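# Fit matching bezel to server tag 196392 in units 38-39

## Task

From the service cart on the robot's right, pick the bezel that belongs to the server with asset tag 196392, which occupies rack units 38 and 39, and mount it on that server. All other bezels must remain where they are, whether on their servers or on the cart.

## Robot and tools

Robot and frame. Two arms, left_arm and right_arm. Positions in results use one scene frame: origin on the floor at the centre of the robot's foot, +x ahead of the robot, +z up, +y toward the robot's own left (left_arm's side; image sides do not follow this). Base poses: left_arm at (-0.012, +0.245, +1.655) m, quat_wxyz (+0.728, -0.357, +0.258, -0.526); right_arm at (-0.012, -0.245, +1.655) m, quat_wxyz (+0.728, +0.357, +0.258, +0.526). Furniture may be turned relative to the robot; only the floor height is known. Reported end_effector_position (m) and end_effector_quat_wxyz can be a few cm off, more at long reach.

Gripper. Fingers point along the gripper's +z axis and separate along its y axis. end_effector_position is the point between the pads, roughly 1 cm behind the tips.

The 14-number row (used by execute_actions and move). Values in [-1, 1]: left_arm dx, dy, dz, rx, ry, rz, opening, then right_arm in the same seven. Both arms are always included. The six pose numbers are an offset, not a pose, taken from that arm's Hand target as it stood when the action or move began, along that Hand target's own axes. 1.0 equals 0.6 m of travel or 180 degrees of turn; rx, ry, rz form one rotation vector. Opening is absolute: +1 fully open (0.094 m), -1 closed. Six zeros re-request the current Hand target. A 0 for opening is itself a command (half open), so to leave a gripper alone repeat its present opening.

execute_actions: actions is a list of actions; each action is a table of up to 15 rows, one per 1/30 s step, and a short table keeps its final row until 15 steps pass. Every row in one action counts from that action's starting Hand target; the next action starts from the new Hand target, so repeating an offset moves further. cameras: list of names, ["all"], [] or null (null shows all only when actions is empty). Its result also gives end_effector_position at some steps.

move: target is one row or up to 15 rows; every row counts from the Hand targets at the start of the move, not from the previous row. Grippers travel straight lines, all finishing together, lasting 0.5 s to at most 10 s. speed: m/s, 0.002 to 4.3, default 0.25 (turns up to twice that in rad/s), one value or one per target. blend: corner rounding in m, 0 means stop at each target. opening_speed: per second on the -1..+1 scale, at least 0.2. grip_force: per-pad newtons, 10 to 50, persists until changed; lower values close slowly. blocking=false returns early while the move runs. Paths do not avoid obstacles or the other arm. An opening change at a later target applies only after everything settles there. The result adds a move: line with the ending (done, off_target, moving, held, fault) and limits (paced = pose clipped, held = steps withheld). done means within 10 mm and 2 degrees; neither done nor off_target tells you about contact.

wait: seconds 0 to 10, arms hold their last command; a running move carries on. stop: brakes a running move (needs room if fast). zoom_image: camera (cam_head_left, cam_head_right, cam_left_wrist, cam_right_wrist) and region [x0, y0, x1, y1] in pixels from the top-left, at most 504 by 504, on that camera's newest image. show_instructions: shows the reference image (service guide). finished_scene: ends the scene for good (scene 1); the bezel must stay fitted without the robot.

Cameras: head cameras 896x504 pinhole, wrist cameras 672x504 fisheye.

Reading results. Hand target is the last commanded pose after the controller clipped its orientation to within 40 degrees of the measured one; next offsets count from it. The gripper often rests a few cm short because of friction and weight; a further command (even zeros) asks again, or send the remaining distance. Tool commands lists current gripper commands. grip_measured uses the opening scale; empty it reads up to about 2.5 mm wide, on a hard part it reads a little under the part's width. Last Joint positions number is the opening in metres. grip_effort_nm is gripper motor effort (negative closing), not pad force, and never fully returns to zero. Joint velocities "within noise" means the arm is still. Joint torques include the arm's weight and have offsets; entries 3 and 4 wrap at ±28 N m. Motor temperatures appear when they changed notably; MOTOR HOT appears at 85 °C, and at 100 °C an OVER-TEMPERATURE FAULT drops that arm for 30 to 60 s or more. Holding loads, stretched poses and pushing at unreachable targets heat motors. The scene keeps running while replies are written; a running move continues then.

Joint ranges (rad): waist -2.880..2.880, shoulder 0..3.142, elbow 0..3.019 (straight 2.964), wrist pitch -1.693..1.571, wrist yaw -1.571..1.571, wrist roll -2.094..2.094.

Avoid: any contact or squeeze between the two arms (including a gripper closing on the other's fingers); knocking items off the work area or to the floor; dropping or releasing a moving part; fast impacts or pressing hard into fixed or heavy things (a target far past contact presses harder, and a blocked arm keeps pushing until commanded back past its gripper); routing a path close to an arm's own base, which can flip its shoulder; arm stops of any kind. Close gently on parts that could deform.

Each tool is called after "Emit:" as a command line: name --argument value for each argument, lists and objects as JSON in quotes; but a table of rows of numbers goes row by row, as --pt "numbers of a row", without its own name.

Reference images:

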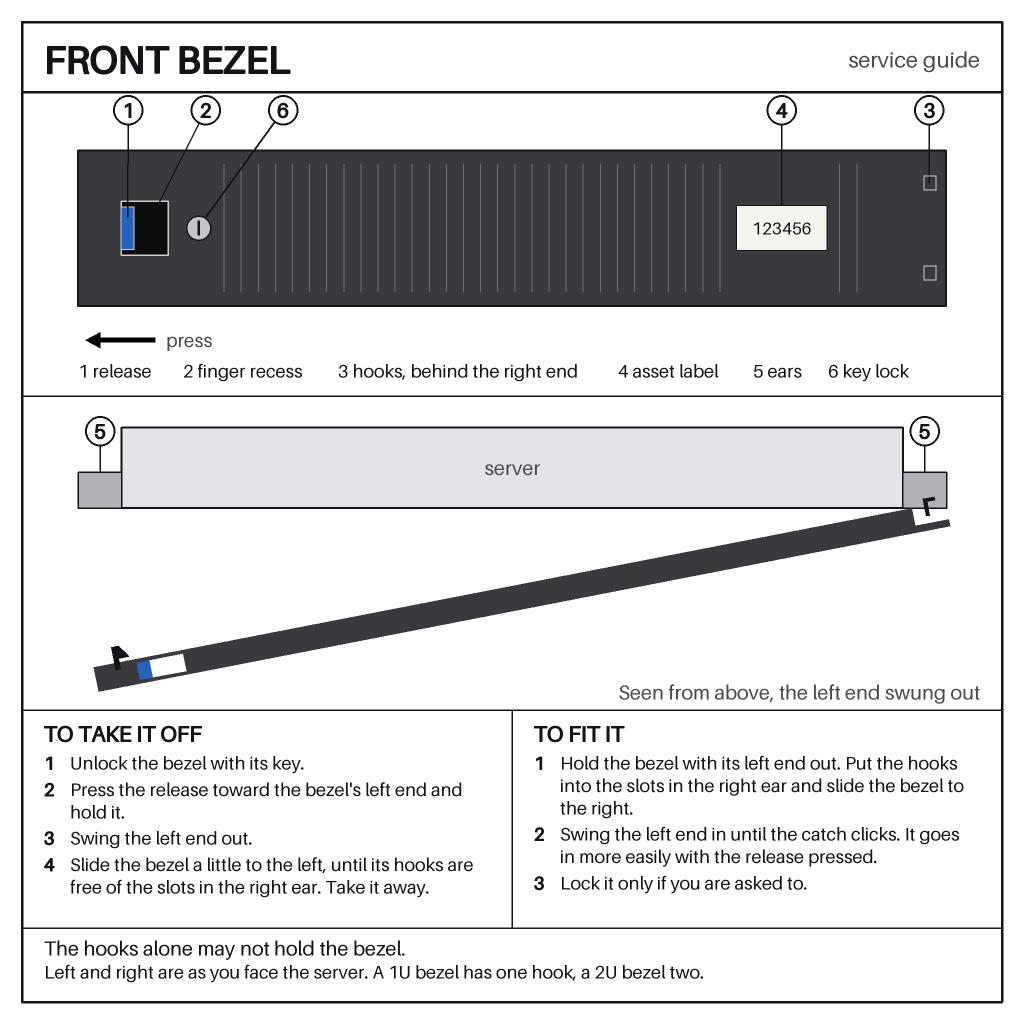

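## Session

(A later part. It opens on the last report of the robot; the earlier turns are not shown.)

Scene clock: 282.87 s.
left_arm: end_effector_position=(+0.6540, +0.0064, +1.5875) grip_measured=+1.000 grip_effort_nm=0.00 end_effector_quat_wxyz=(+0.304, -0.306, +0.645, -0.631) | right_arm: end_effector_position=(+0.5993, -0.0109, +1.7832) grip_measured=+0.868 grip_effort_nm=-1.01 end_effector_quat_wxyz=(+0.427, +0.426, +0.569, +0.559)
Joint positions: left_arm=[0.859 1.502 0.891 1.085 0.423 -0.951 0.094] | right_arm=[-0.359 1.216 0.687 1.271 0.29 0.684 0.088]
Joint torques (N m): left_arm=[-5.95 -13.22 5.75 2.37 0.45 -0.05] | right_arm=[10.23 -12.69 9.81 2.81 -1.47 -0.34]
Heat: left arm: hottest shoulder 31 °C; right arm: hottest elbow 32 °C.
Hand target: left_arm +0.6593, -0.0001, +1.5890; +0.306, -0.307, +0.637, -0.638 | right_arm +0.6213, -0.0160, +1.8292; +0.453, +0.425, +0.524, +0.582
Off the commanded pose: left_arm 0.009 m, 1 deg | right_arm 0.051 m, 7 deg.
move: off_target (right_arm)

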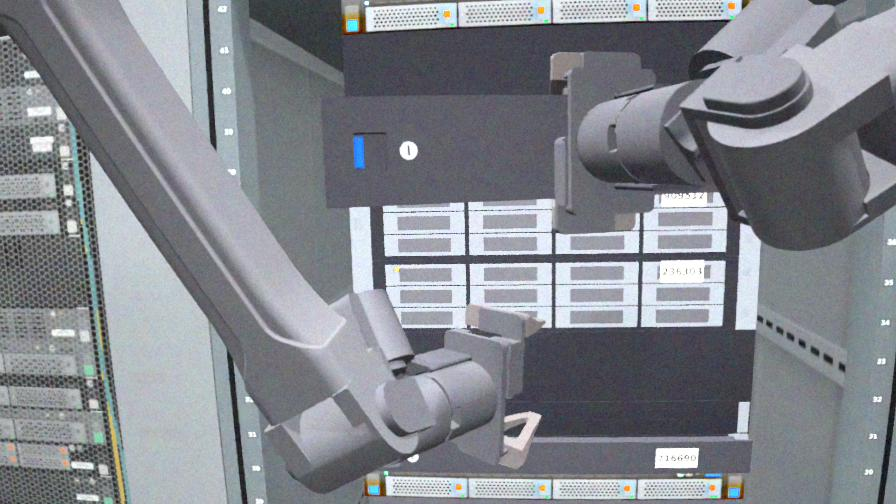

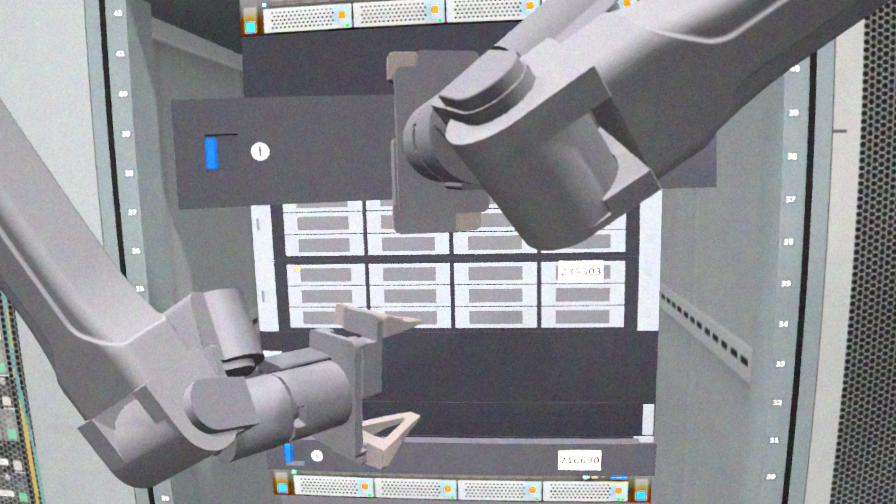

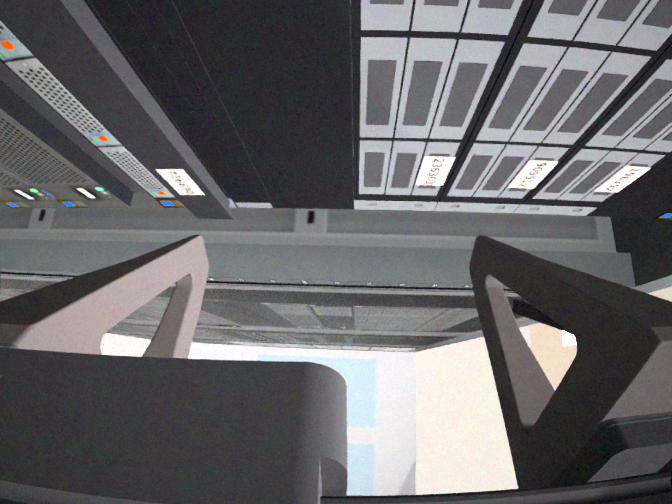

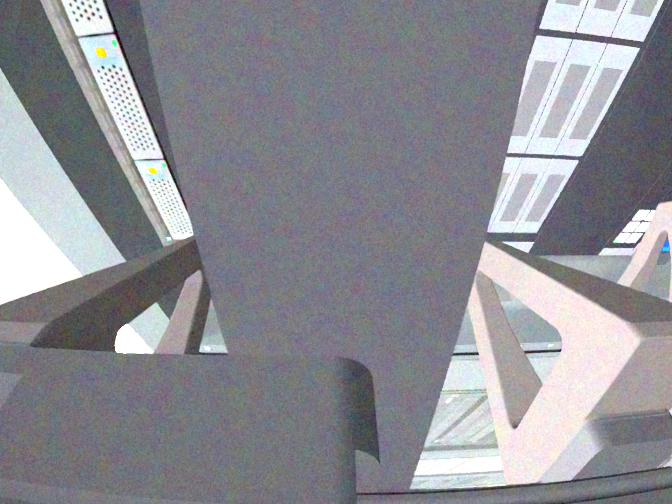

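Emit:
move --target '[0,-0.042,0,0.083,0,0,1,-0.046,0,0.109,0,0,0,0.6]' --speed 0.08 --cameras '["all"]'

Emit:
zoom_image --camera "cam_left_wrist" --region '[350, 50, 672, 300]'

Scene clock: 296.27 s.
left_arm: end_effector_position=(+0.6551, -0.0007, +1.6193) grip_measured=+1.000 grip_effort_nm=0.00 end_effector_quat_wxyz=(+0.339, -0.263, +0.553, -0.714) | right_arm: end_effector_position=(+0.6621, -0.0138, +1.7951) grip_measured=+0.868 grip_effort_nm=-1.01 end_effector_quat_wxyz=(+0.429, +0.420, +0.566, +0.564)
Joint positions: left_arm=[0.859 1.61 0.944 1.402 0.569 -1.084 0.094] | right_arm=[-0.422 1.216 0.845 1.109 0.227 0.723 0.088]
Joint torques (N m): left_arm=[-5.3 -13.8 5.12 2.24 0.53 -0.03] | right_arm=[8.29 -14.45 11.28 1.92 -1.41 -0.1]
Heat: left arm: hottest shoulder 31 °C; right arm: hottest elbow 32 °C.
Hand target: left_arm +0.6594, -0.0001, +1.6142; -0.343, +0.264, -0.549, +0.715 | right_arm +0.6911, -0.0282, +1.8345; +0.453, +0.425, +0.524, +0.582
Off the commanded pose: left_arm 0.007 m, 1 deg | right_arm 0.051 m, 6 deg.
move: off_target (right_arm)

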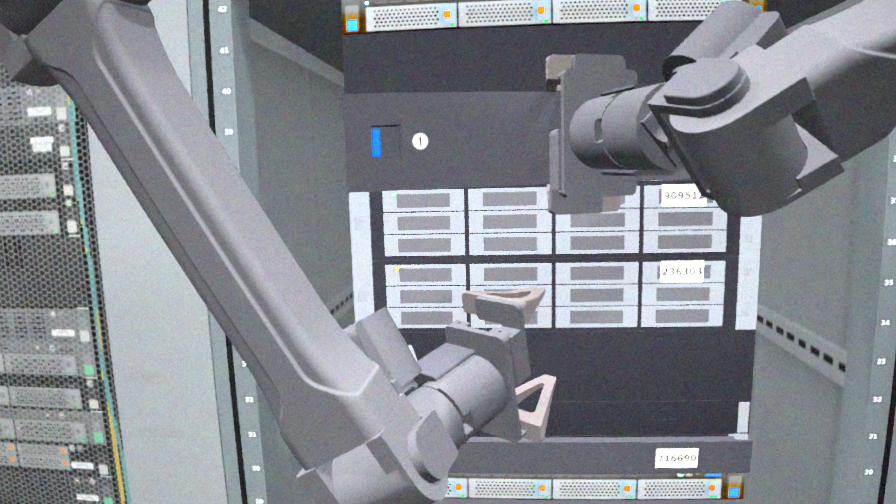

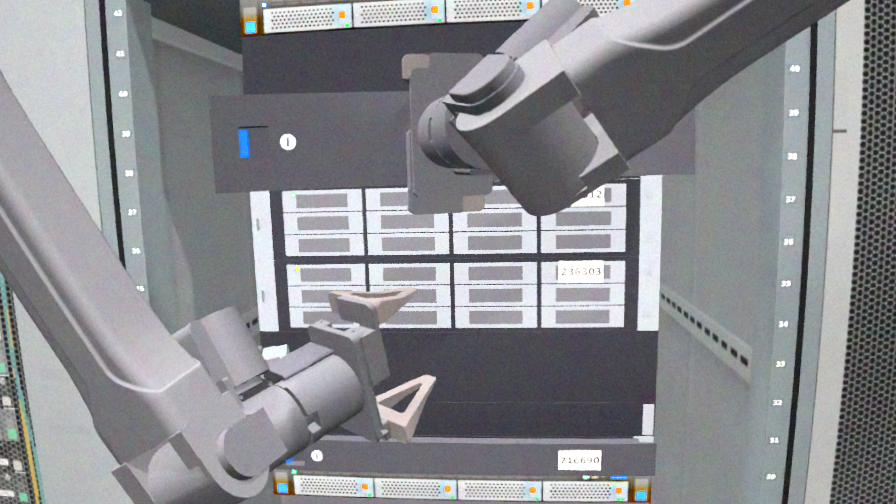

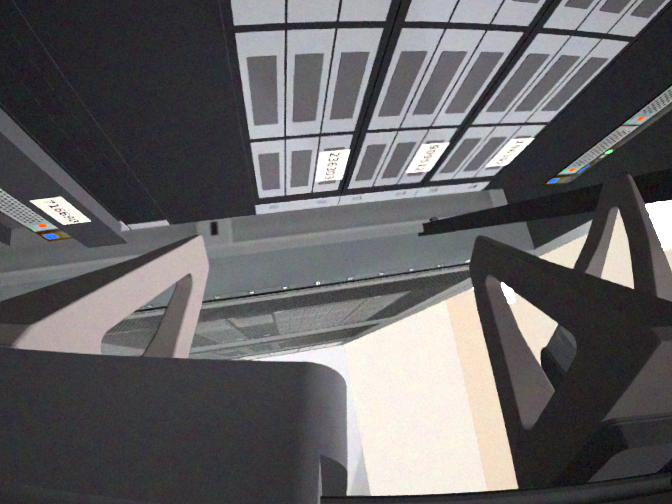

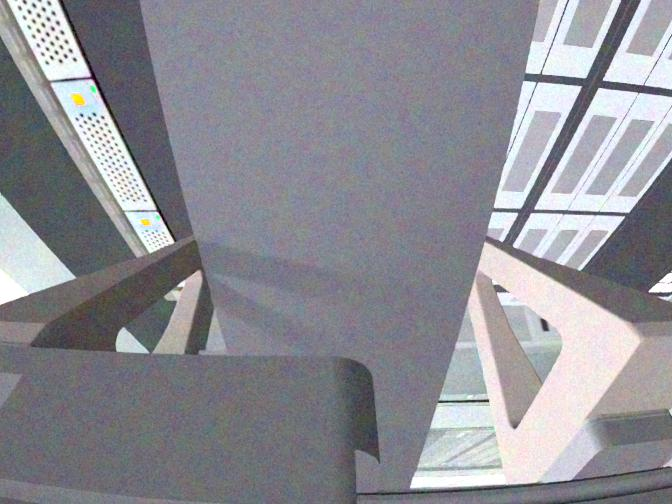

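Scaled by 1.565 from the camera's 672x504 image, which has a finer 960x720 frame.

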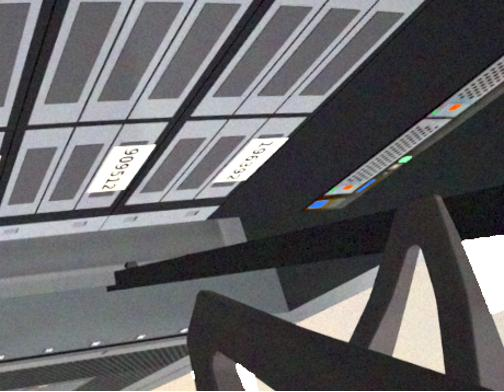

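Emit:
zoom_image --camera "cam_left_wrist" --region '[400, 150, 540, 255]'

Scaled by 3.600 from the camera's 672x504 image, which has a finer 960x720 frame.

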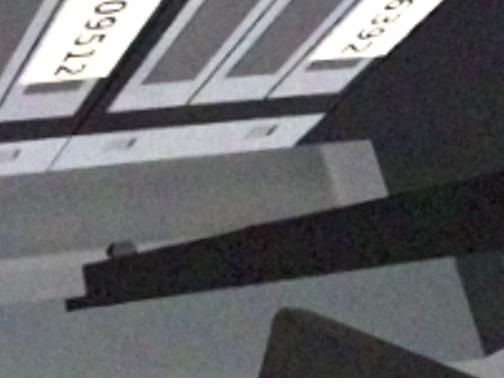

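Emit:
move --target '[0,0,0,0,0,0,1,0.029,0,0.007,0,0,0,0.6]' --speed 0.06 --cameras '["cam_head_right","cam_left_wrist"]'

Emit:
zoom_image --camera "cam_left_wrist" --region '[400, 150, 540, 255]'

Emit:
zoom_image --camera "cam_head_right" --region '[600, 80, 760, 200]'

Scene clock: 328.07 s.
left_arm: end_effector_position=(+0.6551, -0.0007, +1.6193) grip_measured=+1.000 grip_effort_nm=0.00 end_effector_quat_wxyz=(+0.339, -0.264, +0.553, -0.714) | right_arm: end_effector_position=(+0.6649, -0.0007, +1.7837) grip_measured=+0.868 grip_effort_nm=-1.01 end_effector_quat_wxyz=(+0.424, +0.422, +0.575, +0.559)
Joint positions: left_arm=[0.859 1.61 0.944 1.402 0.569 -1.085 0.094] | right_arm=[-0.422 1.256 0.866 1.109 0.239 0.723 0.088]
Joint torques (N m): left_arm=[-5.19 -13.8 5.04 2.33 0.53 -0.03] | right_arm=[10.75 -14.33 11.17 3.08 -1.13 -0.25]
Motor temperatures (°C): left_arm=[26 30 29 27 26 27 29] | right_arm=[29 30 33 29 30 26 29]
Heat: left arm: hottest shoulder 30 °C; right arm: hottest elbow 33 °C.
Hand target: left_arm +0.6594, -0.0001, +1.6142; -0.343, +0.264, -0.549, +0.715 | right_arm +0.6911, -0.0103, +1.8352; +0.453, +0.425, +0.524, +0.582
Off the commanded pose: left_arm 0.007 m, 1 deg | right_arm 0.059 m, 7 deg.
move: off_target (right_arm)
Images, in order (width x height): cam_head_right 896x504, cam_left_wrist 672x504.

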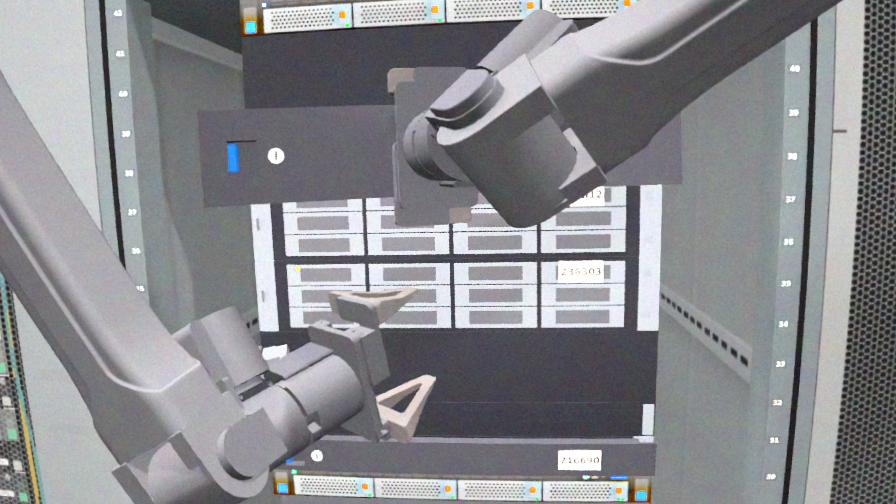

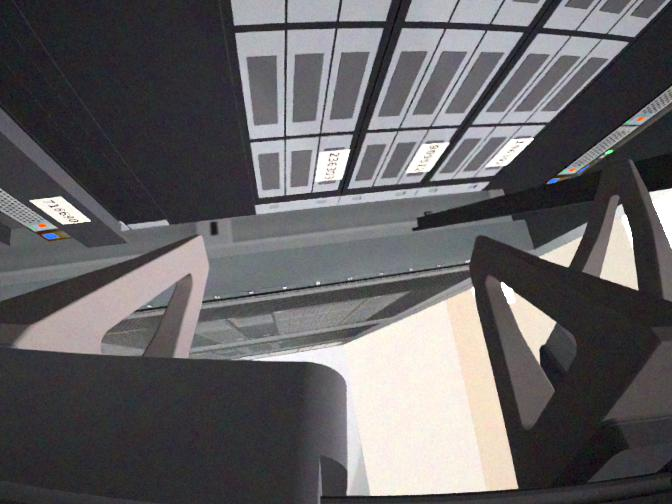

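Scaled by 3.600 from the camera's 672x504 image, which has a finer 960x720 frame.

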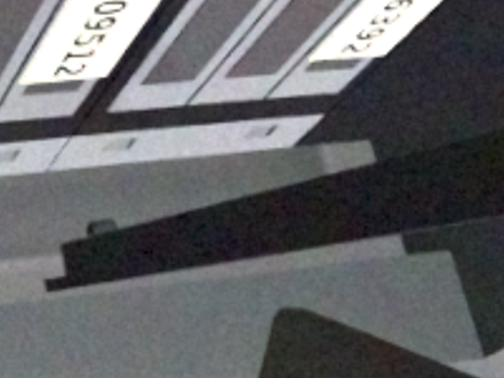

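Scaled by 3.150 from the camera's 896x504 image, which has a finer 1280x720 frame.

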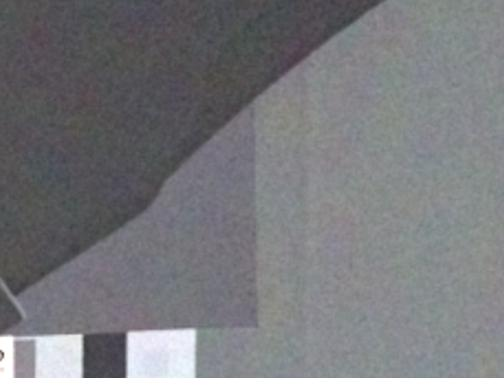

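Emit:
move --target '[0,0,0,0,0,0,1,0.020,0.019,0.006,0,0,0,0.6]' --speed 0.06 --cameras '["cam_head_right","cam_left_wrist"]'

Emit:
zoom_image --camera "cam_left_wrist" --region '[400, 150, 540, 255]'

Emit:
zoom_image --camera "cam_head_right" --region '[600, 80, 760, 200]'

Scene clock: 334.87 s.
left_arm: end_effector_position=(+0.6551, -0.0007, +1.6193) grip_measured=+1.000 grip_effort_nm=0.00 end_effector_quat_wxyz=(+0.339, -0.264, +0.553, -0.714) | right_arm: end_effector_position=(+0.6668, +0.0091, +1.7960) grip_measured=+0.868 grip_effort_nm=-1.01 end_effector_quat_wxyz=(+0.424, +0.424, +0.571, +0.560)
Joint positions: left_arm=[0.859 1.61 0.944 1.402 0.569 -1.085 0.094] | right_arm=[-0.386 1.268 0.891 1.109 0.266 0.704 0.088]
Joint torques (N m): left_arm=[-5.42 -13.8 5.05 2.29 0.52 -0.03] | right_arm=[11.63 -14.27 11.23 2.85 -1.14 -0.37]
Heat: left arm: hottest shoulder 30 °C; right arm: hottest elbow 33 °C.
Hand target: left_arm +0.6594, -0.0001, +1.6142; -0.343, +0.264, -0.549, +0.715 | right_arm +0.6908, +0.0020, +1.8470; +0.453, +0.425, +0.525, +0.582
Off the commanded pose: left_arm 0.007 m, 1 deg | right_arm 0.057 m, 7 deg.
move: off_target (right_arm)
Images, in order (width x height): cam_head_right 896x504, cam_left_wrist 672x504.

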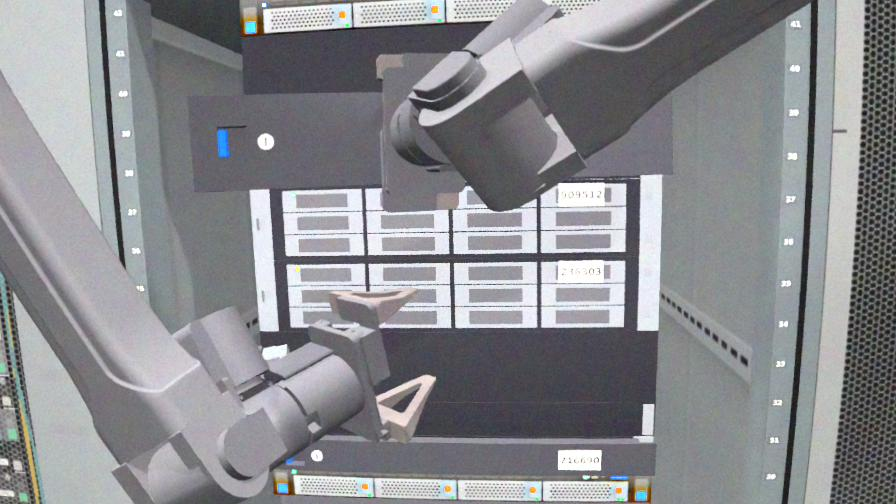

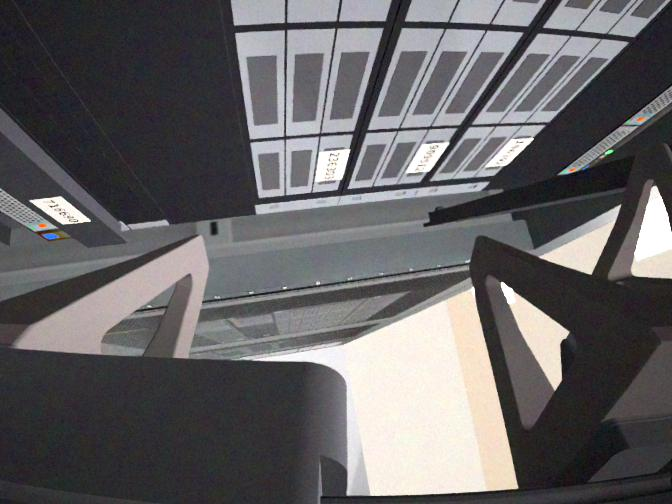

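Scaled by 3.600 from the camera's 672x504 image, which has a finer 960x720 frame.

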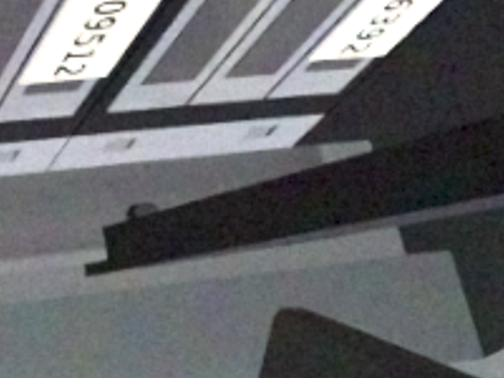

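Scaled by 3.150 from the camera's 896x504 image, which has a finer 1280x720 frame.

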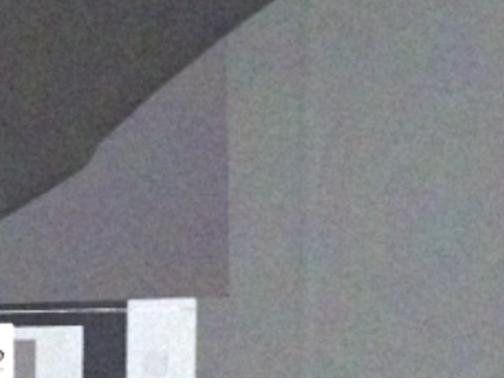

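Emit:
move --target '[0,0,0,0,0,0,1,0.001,-0.0025,0.027,0,0,0,0.6]' --speed 0.05 --cameras '["cam_head_right","cam_left_wrist"]'

Emit:
zoom_image --camera "cam_left_wrist" --region '[400, 150, 540, 255]'

Emit:
zoom_image --camera "cam_head_right" --region '[600, 80, 760, 200]'

Scene clock: 341.77 s.
left_arm: end_effector_position=(+0.6551, -0.0007, +1.6193) grip_measured=+1.000 grip_effort_nm=0.00 end_effector_quat_wxyz=(+0.339, -0.264, +0.553, -0.714) | right_arm: end_effector_position=(+0.6818, +0.0131, +1.8020) grip_measured=+0.868 grip_effort_nm=-1.01 end_effector_quat_wxyz=(+0.430, +0.427, +0.563, +0.562)
Joint positions: left_arm=[0.859 1.61 0.944 1.402 0.569 -1.085 0.094] | right_arm=[-0.386 1.292 0.94 1.104 0.265 0.703 0.088]
Joint torques (N m): left_arm=[-5.42 -13.74 5.07 2.37 0.52 -0.06] | right_arm=[10.7 -14.62 11.38 1.88 -1.46 -0.29]
Heat: left arm: hottest shoulder 30 °C; right arm: hottest elbow 33 °C.
Hand target: left_arm +0.6594, -0.0001, +1.6142; -0.343, +0.264, -0.549, +0.715 | right_arm +0.7066, +0.0061, +1.8471; +0.453, +0.425, +0.524, +0.582
Off the commanded pose: left_arm 0.007 m, 1 deg | right_arm 0.052 m, 6 deg.
move: off_target (right_arm)
Images, in order (width x height): cam_head_right 896x504, cam_left_wrist 672x504.

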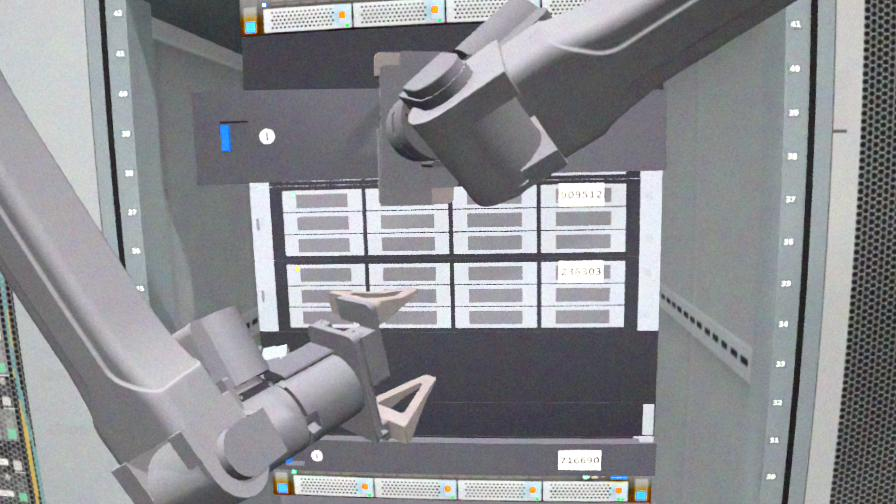

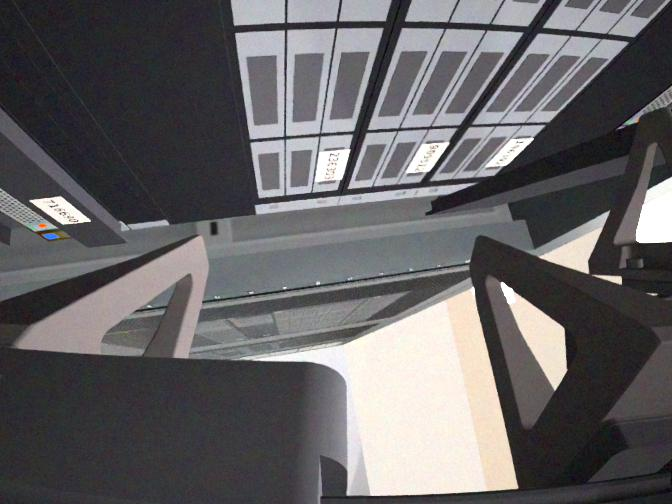

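Scaled by 3.600 from the camera's 672x504 image, which has a finer 960x720 frame.

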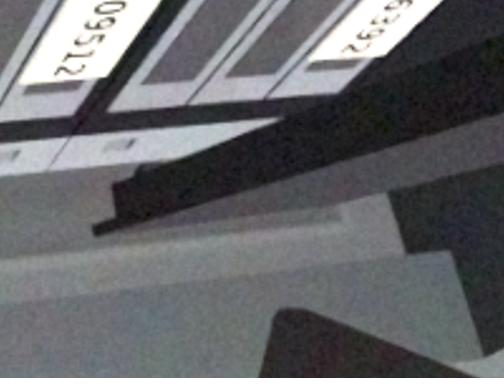

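Scaled by 3.150 from the camera's 896x504 image, which has a finer 1280x720 frame.

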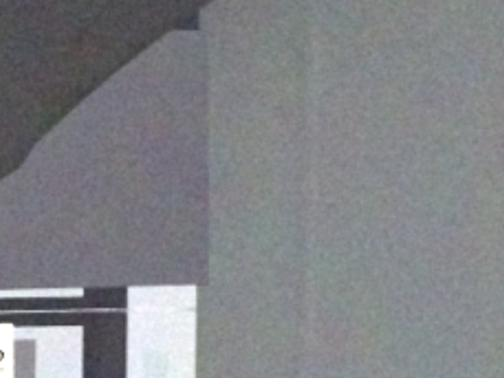

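Emit:
move --target '[0,0,0,0,0,0,1,0.002,-0.014,0.002,0,0,0,0.6]' --speed 0.05 --cameras '["cam_head_right","cam_left_wrist"]'

Emit:
zoom_image --camera "cam_left_wrist" --region '[400, 150, 540, 255]'

Emit:
zoom_image --camera "cam_head_right" --region '[600, 80, 760, 200]'

Scene clock: 348.03 s.
left_arm: end_effector_position=(+0.6551, -0.0007, +1.6193) grip_measured=+1.000 grip_effort_nm=0.00 end_effector_quat_wxyz=(+0.339, -0.264, +0.553, -0.714) | right_arm: end_effector_position=(+0.6785, +0.0224, +1.7957) grip_measured=+0.868 grip_effort_nm=-1.01 end_effector_quat_wxyz=(+0.425, +0.421, +0.569, +0.564)
Joint positions: left_arm=[0.859 1.61 0.944 1.402 0.569 -1.085 0.094] | right_arm=[-0.386 1.309 0.94 1.104 0.255 0.703 0.088]
Joint torques (N m): left_arm=[-5.25 -13.68 5.11 2.22 0.53 -0.03] | right_arm=[10.17 -15.38 11.44 2.41 -1.43 -0.19]
Heat: left arm: hottest shoulder 30 °C; right arm: hottest elbow 33 °C.
Hand target: left_arm +0.6594, -0.0001, +1.6142; -0.343, +0.264, -0.549, +0.715 | right_arm +0.7081, +0.0080, +1.8388; +0.453, +0.425, +0.524, +0.582
Off the commanded pose: left_arm 0.007 m, 1 deg | right_arm 0.054 m, 6 deg.
move: off_target (right_arm)
Images, in order (width x height): cam_head_right 896x504, cam_left_wrist 672x504.

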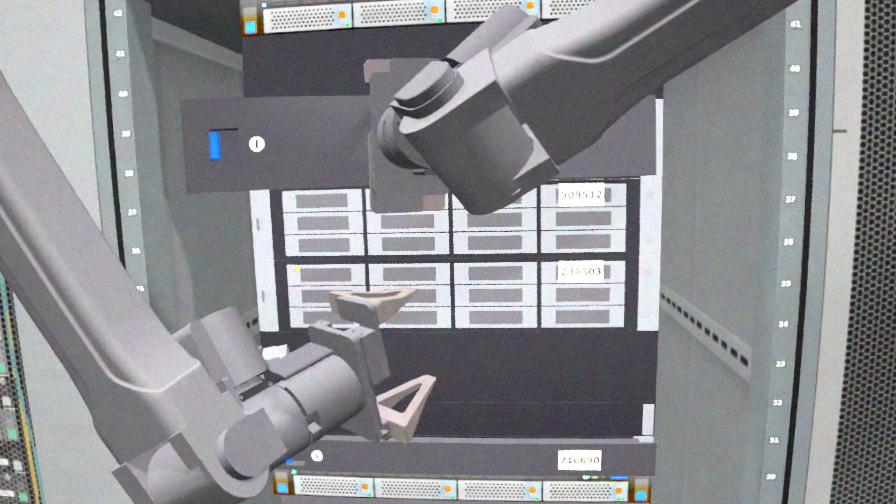

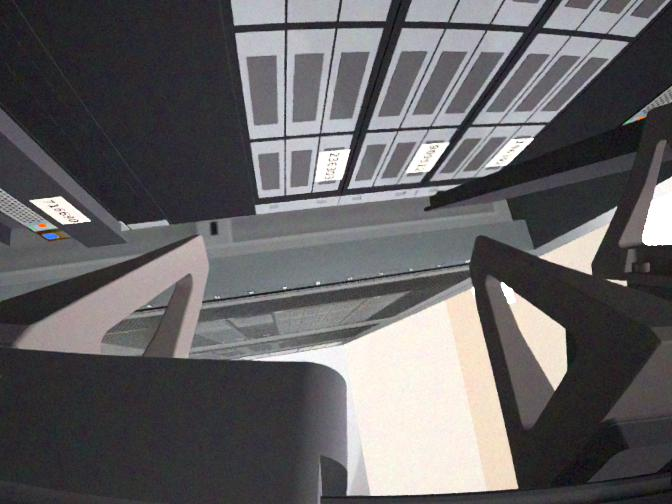

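Scaled by 3.600 from the camera's 672x504 image, which has a finer 960x720 frame.

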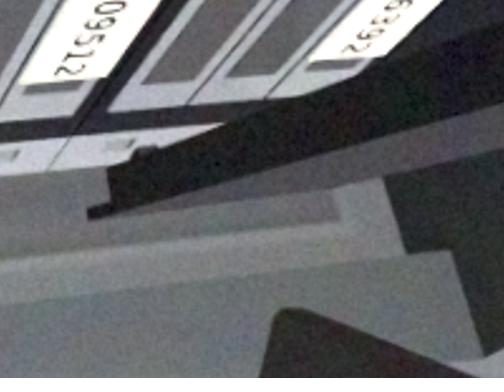

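Scaled by 3.150 from the camera's 896x504 image, which has a finer 1280x720 frame.

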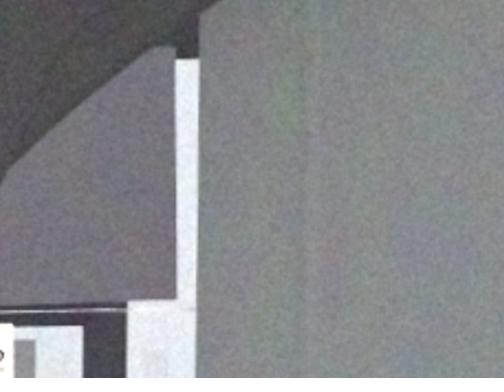

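Emit:
move --target '[0,0,0,0,0,0,1,-0.015,0,-0.003,0,0,0,0.6]' --speed 0.05 --cameras '["cam_head_right","cam_left_wrist"]'

Emit:
zoom_image --camera "cam_left_wrist" --region '[400, 150, 540, 255]'

Emit:
zoom_image --camera "cam_head_right" --region '[600, 80, 760, 200]'

Scene clock: 351.80 s.
left_arm: end_effector_position=(+0.6551, -0.0007, +1.6193) grip_measured=+1.000 grip_effort_nm=0.00 end_effector_quat_wxyz=(+0.339, -0.264, +0.553, -0.714) | right_arm: end_effector_position=(+0.6804, +0.0199, +1.7928) grip_measured=+0.868 grip_effort_nm=-1.01 end_effector_quat_wxyz=(+0.428, +0.419, +0.570, +0.563)
Joint positions: left_arm=[0.859 1.61 0.944 1.402 0.569 -1.085 0.094] | right_arm=[-0.397 1.309 0.94 1.104 0.245 0.703 0.088]
Joint torques (N m): left_arm=[-5.3 -13.45 5.08 2.3 0.51 -0.05] | right_arm=[9.58 -16.97 10.45 1.87 -1.41 -0.1]
Heat: left arm: hottest shoulder 30 °C; right arm: hottest elbow 33 °C.
Hand target: left_arm +0.6594, -0.0001, +1.6142; -0.343, +0.264, -0.549, +0.715 | right_arm +0.7085, -0.0012, +1.8384; +0.453, +0.425, +0.524, +0.582
Off the commanded pose: left_arm 0.007 m, 1 deg | right_arm 0.058 m, 6 deg.
move: off_target (right_arm)
Images, in order (width x height): cam_head_right 896x504, cam_left_wrist 672x504.

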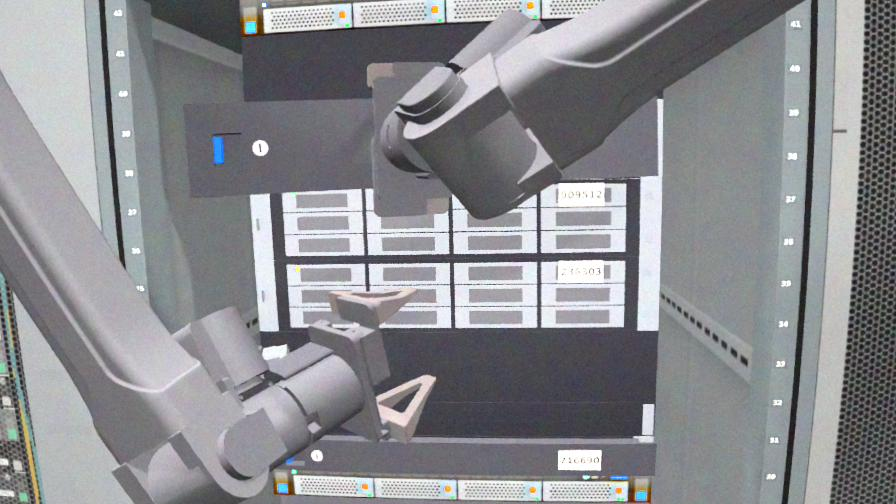

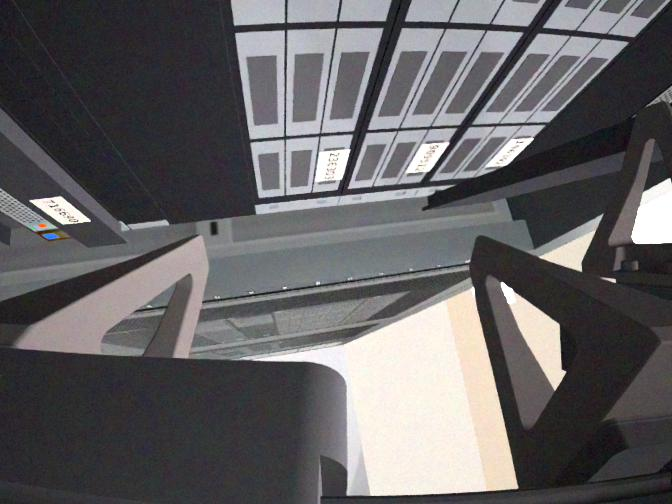

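Scaled by 3.600 from the camera's 672x504 image, which has a finer 960x720 frame.

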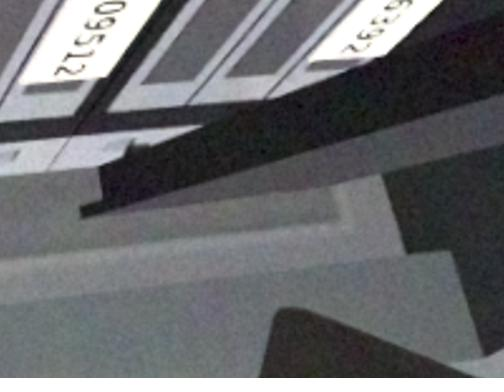

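Scaled by 3.150 from the camera's 896x504 image, which has a finer 1280x720 frame.

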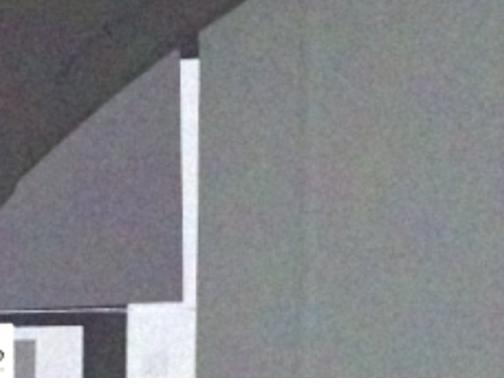

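Emit:
move --target '[0,0,0,0,0,0,1,-0.015,0.009,-0.010,0,0,0.006,0.6]' --speed 0.05 --cameras '["cam_head_right","cam_left_wrist"]'

Emit:
zoom_image --camera "cam_left_wrist" --region '[400, 150, 540, 255]'

Emit:
zoom_image --camera "cam_head_right" --region '[600, 80, 760, 200]'

Scene clock: 358.13 s.
left_arm: end_effector_position=(+0.6551, -0.0007, +1.6193) grip_measured=+1.000 grip_effort_nm=0.00 end_effector_quat_wxyz=(+0.339, -0.264, +0.553, -0.714) | right_arm: end_effector_position=(+0.6811, +0.0187, +1.7934) grip_measured=+0.868 grip_effort_nm=-1.01 end_effector_quat_wxyz=(+0.421, +0.423, +0.568, +0.567)
Joint positions: left_arm=[0.859 1.61 0.944 1.402 0.569 -1.085 0.094] | right_arm=[-0.398 1.303 0.94 1.093 0.243 0.723 0.088]
Joint torques (N m): left_arm=[-5.25 -13.68 5.07 2.26 0.52 -0.03] | right_arm=[9.64 -18.73 8.79 1.88 -1.4 -0.08]
Heat: left arm: hottest shoulder 30 °C; right arm: hottest elbow 33 °C.
Hand target: left_arm +0.6594, -0.0001, +1.6142; -0.343, +0.264, -0.549, +0.715 | right_arm +0.7043, -0.0116, +1.8430; +0.448, +0.430, +0.520, +0.586
Off the commanded pose: left_arm 0.007 m, 1 deg | right_arm 0.063 m, 7 deg.
move: off_target (right_arm)
Images, in order (width x height): cam_head_right 896x504, cam_left_wrist 672x504.

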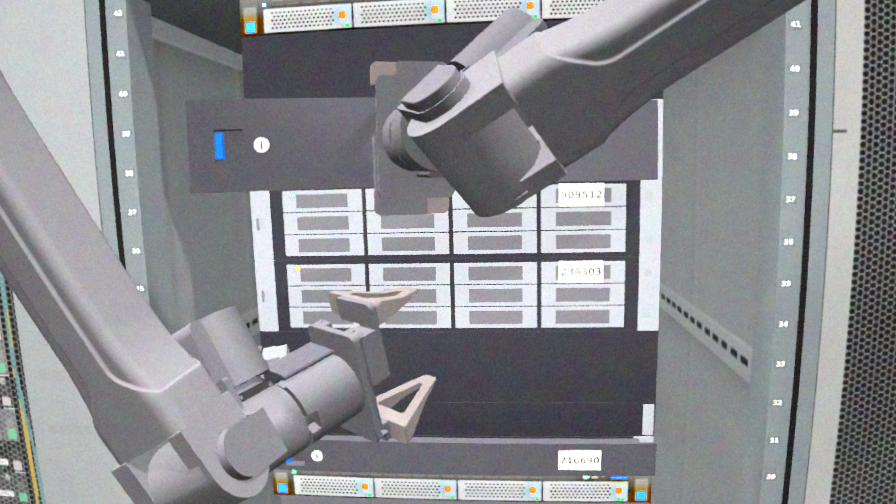

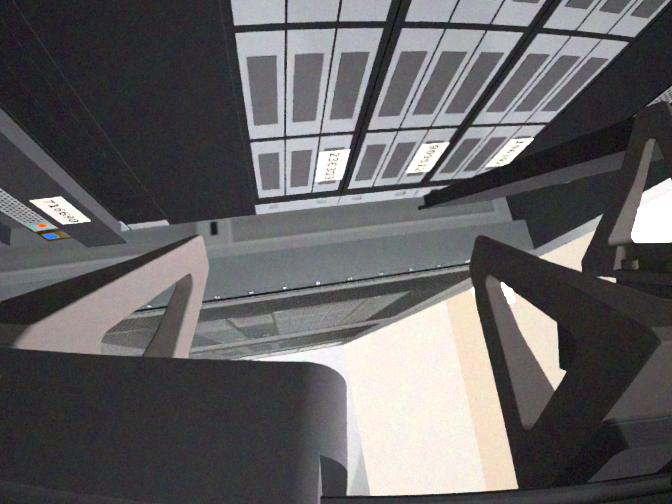

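Scaled by 3.600 from the camera's 672x504 image, which has a finer 960x720 frame.

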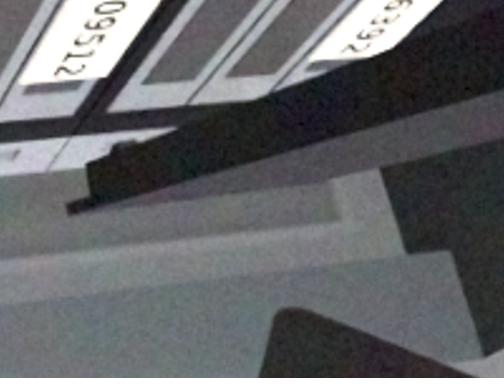

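Scaled by 3.150 from the camera's 896x504 image, which has a finer 1280x720 frame.

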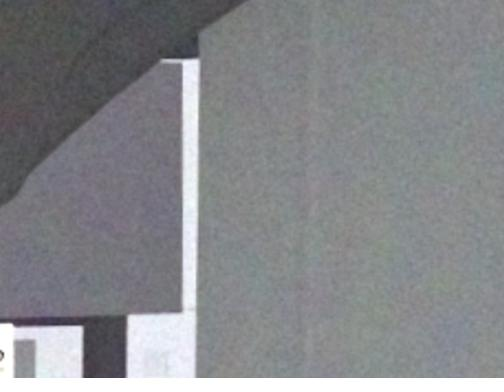

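Emit:
move --pt "0 0 0 0 0 0 1 0.042 0.006 -0.0565 0 0 0 0.6" --pt "0 0 0 0 0 0 1 0.0295 0.0015 -0.0015 0 0 0 0.6" --speed 0.05 --blend '[0.005,0]' --cameras '["cam_head_right","cam_left_wrist"]'

Emit:
zoom_image --camera "cam_left_wrist" --region '[400, 150, 540, 255]'

Emit:
zoom_image --camera "cam_head_right" --region '[600, 80, 760, 200]'

Scene clock: 372.07 s.
left_arm: end_effector_position=(+0.6551, -0.0007, +1.6193) grip_measured=+1.000 grip_effort_nm=0.00 end_effector_quat_wxyz=(+0.339, -0.264, +0.553, -0.714) | right_arm: end_effector_position=(+0.6684, +0.0242, +1.8000) grip_measured=+0.868 grip_effort_nm=-1.01 end_effector_quat_wxyz=(+0.419, +0.426, +0.564, +0.570)
Joint positions: left_arm=[0.859 1.61 0.944 1.402 0.569 -1.085 0.094] | right_arm=[-0.366 1.303 0.918 1.124 0.266 0.71 0.088]
Joint torques (N m): left_arm=[-5.25 -13.57 5.09 2.26 0.51 -0.04] | right_arm=[9.64 -15.68 11.21 1.73 -1.47 -0.2]
Heat: left arm: hottest shoulder 30 °C; right arm: hottest elbow 33 °C.
Hand target: left_arm +0.6594, -0.0001, +1.6142; -0.343, +0.264, -0.549, +0.715 | right_arm +0.6993, +0.0054, +1.8447; +0.448, +0.430, +0.520, +0.587
Off the commanded pose: left_arm 0.007 m, 1 deg | right_arm 0.057 m, 6 deg.
move: off_target (right_arm)
Images, in order (width x height): cam_head_right 896x504, cam_left_wrist 672x504.

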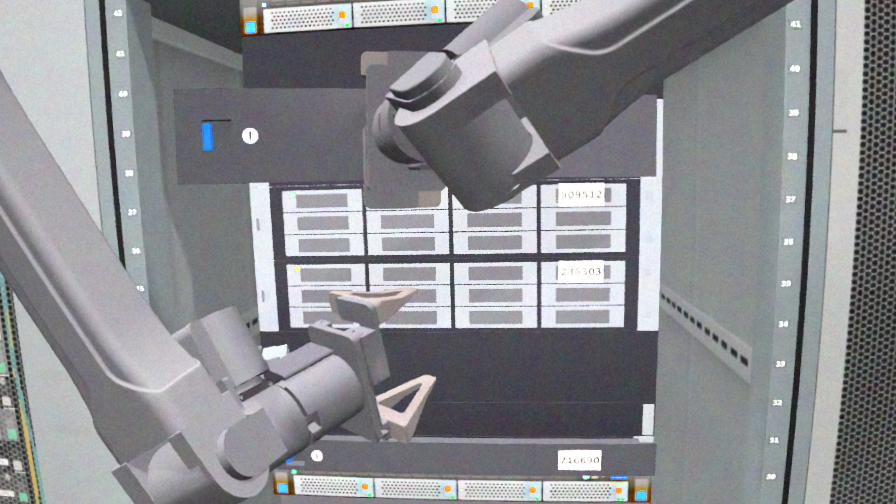

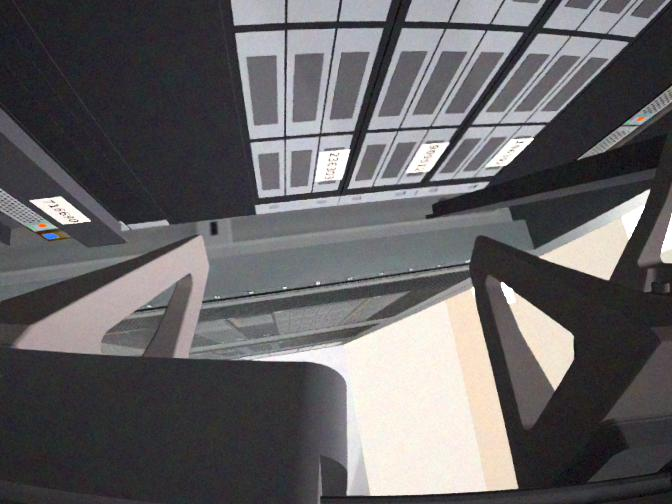

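Scaled by 3.600 from the camera's 672x504 image, which has a finer 960x720 frame.

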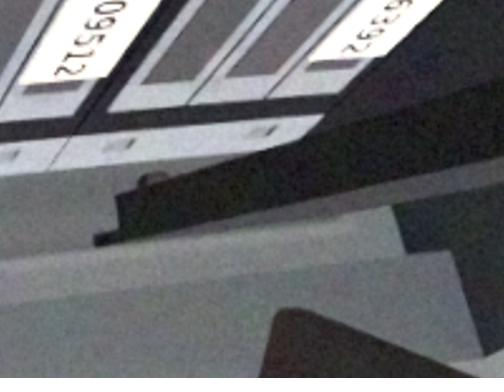

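Scaled by 3.150 from the camera's 896x504 image, which has a finer 1280x720 frame.

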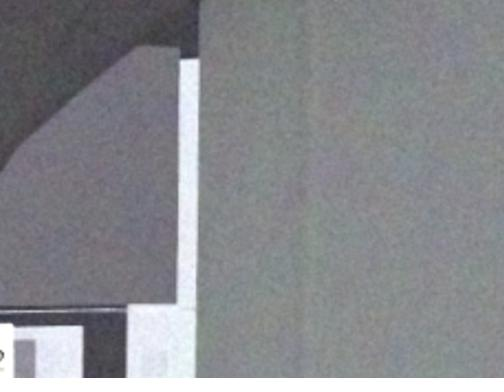

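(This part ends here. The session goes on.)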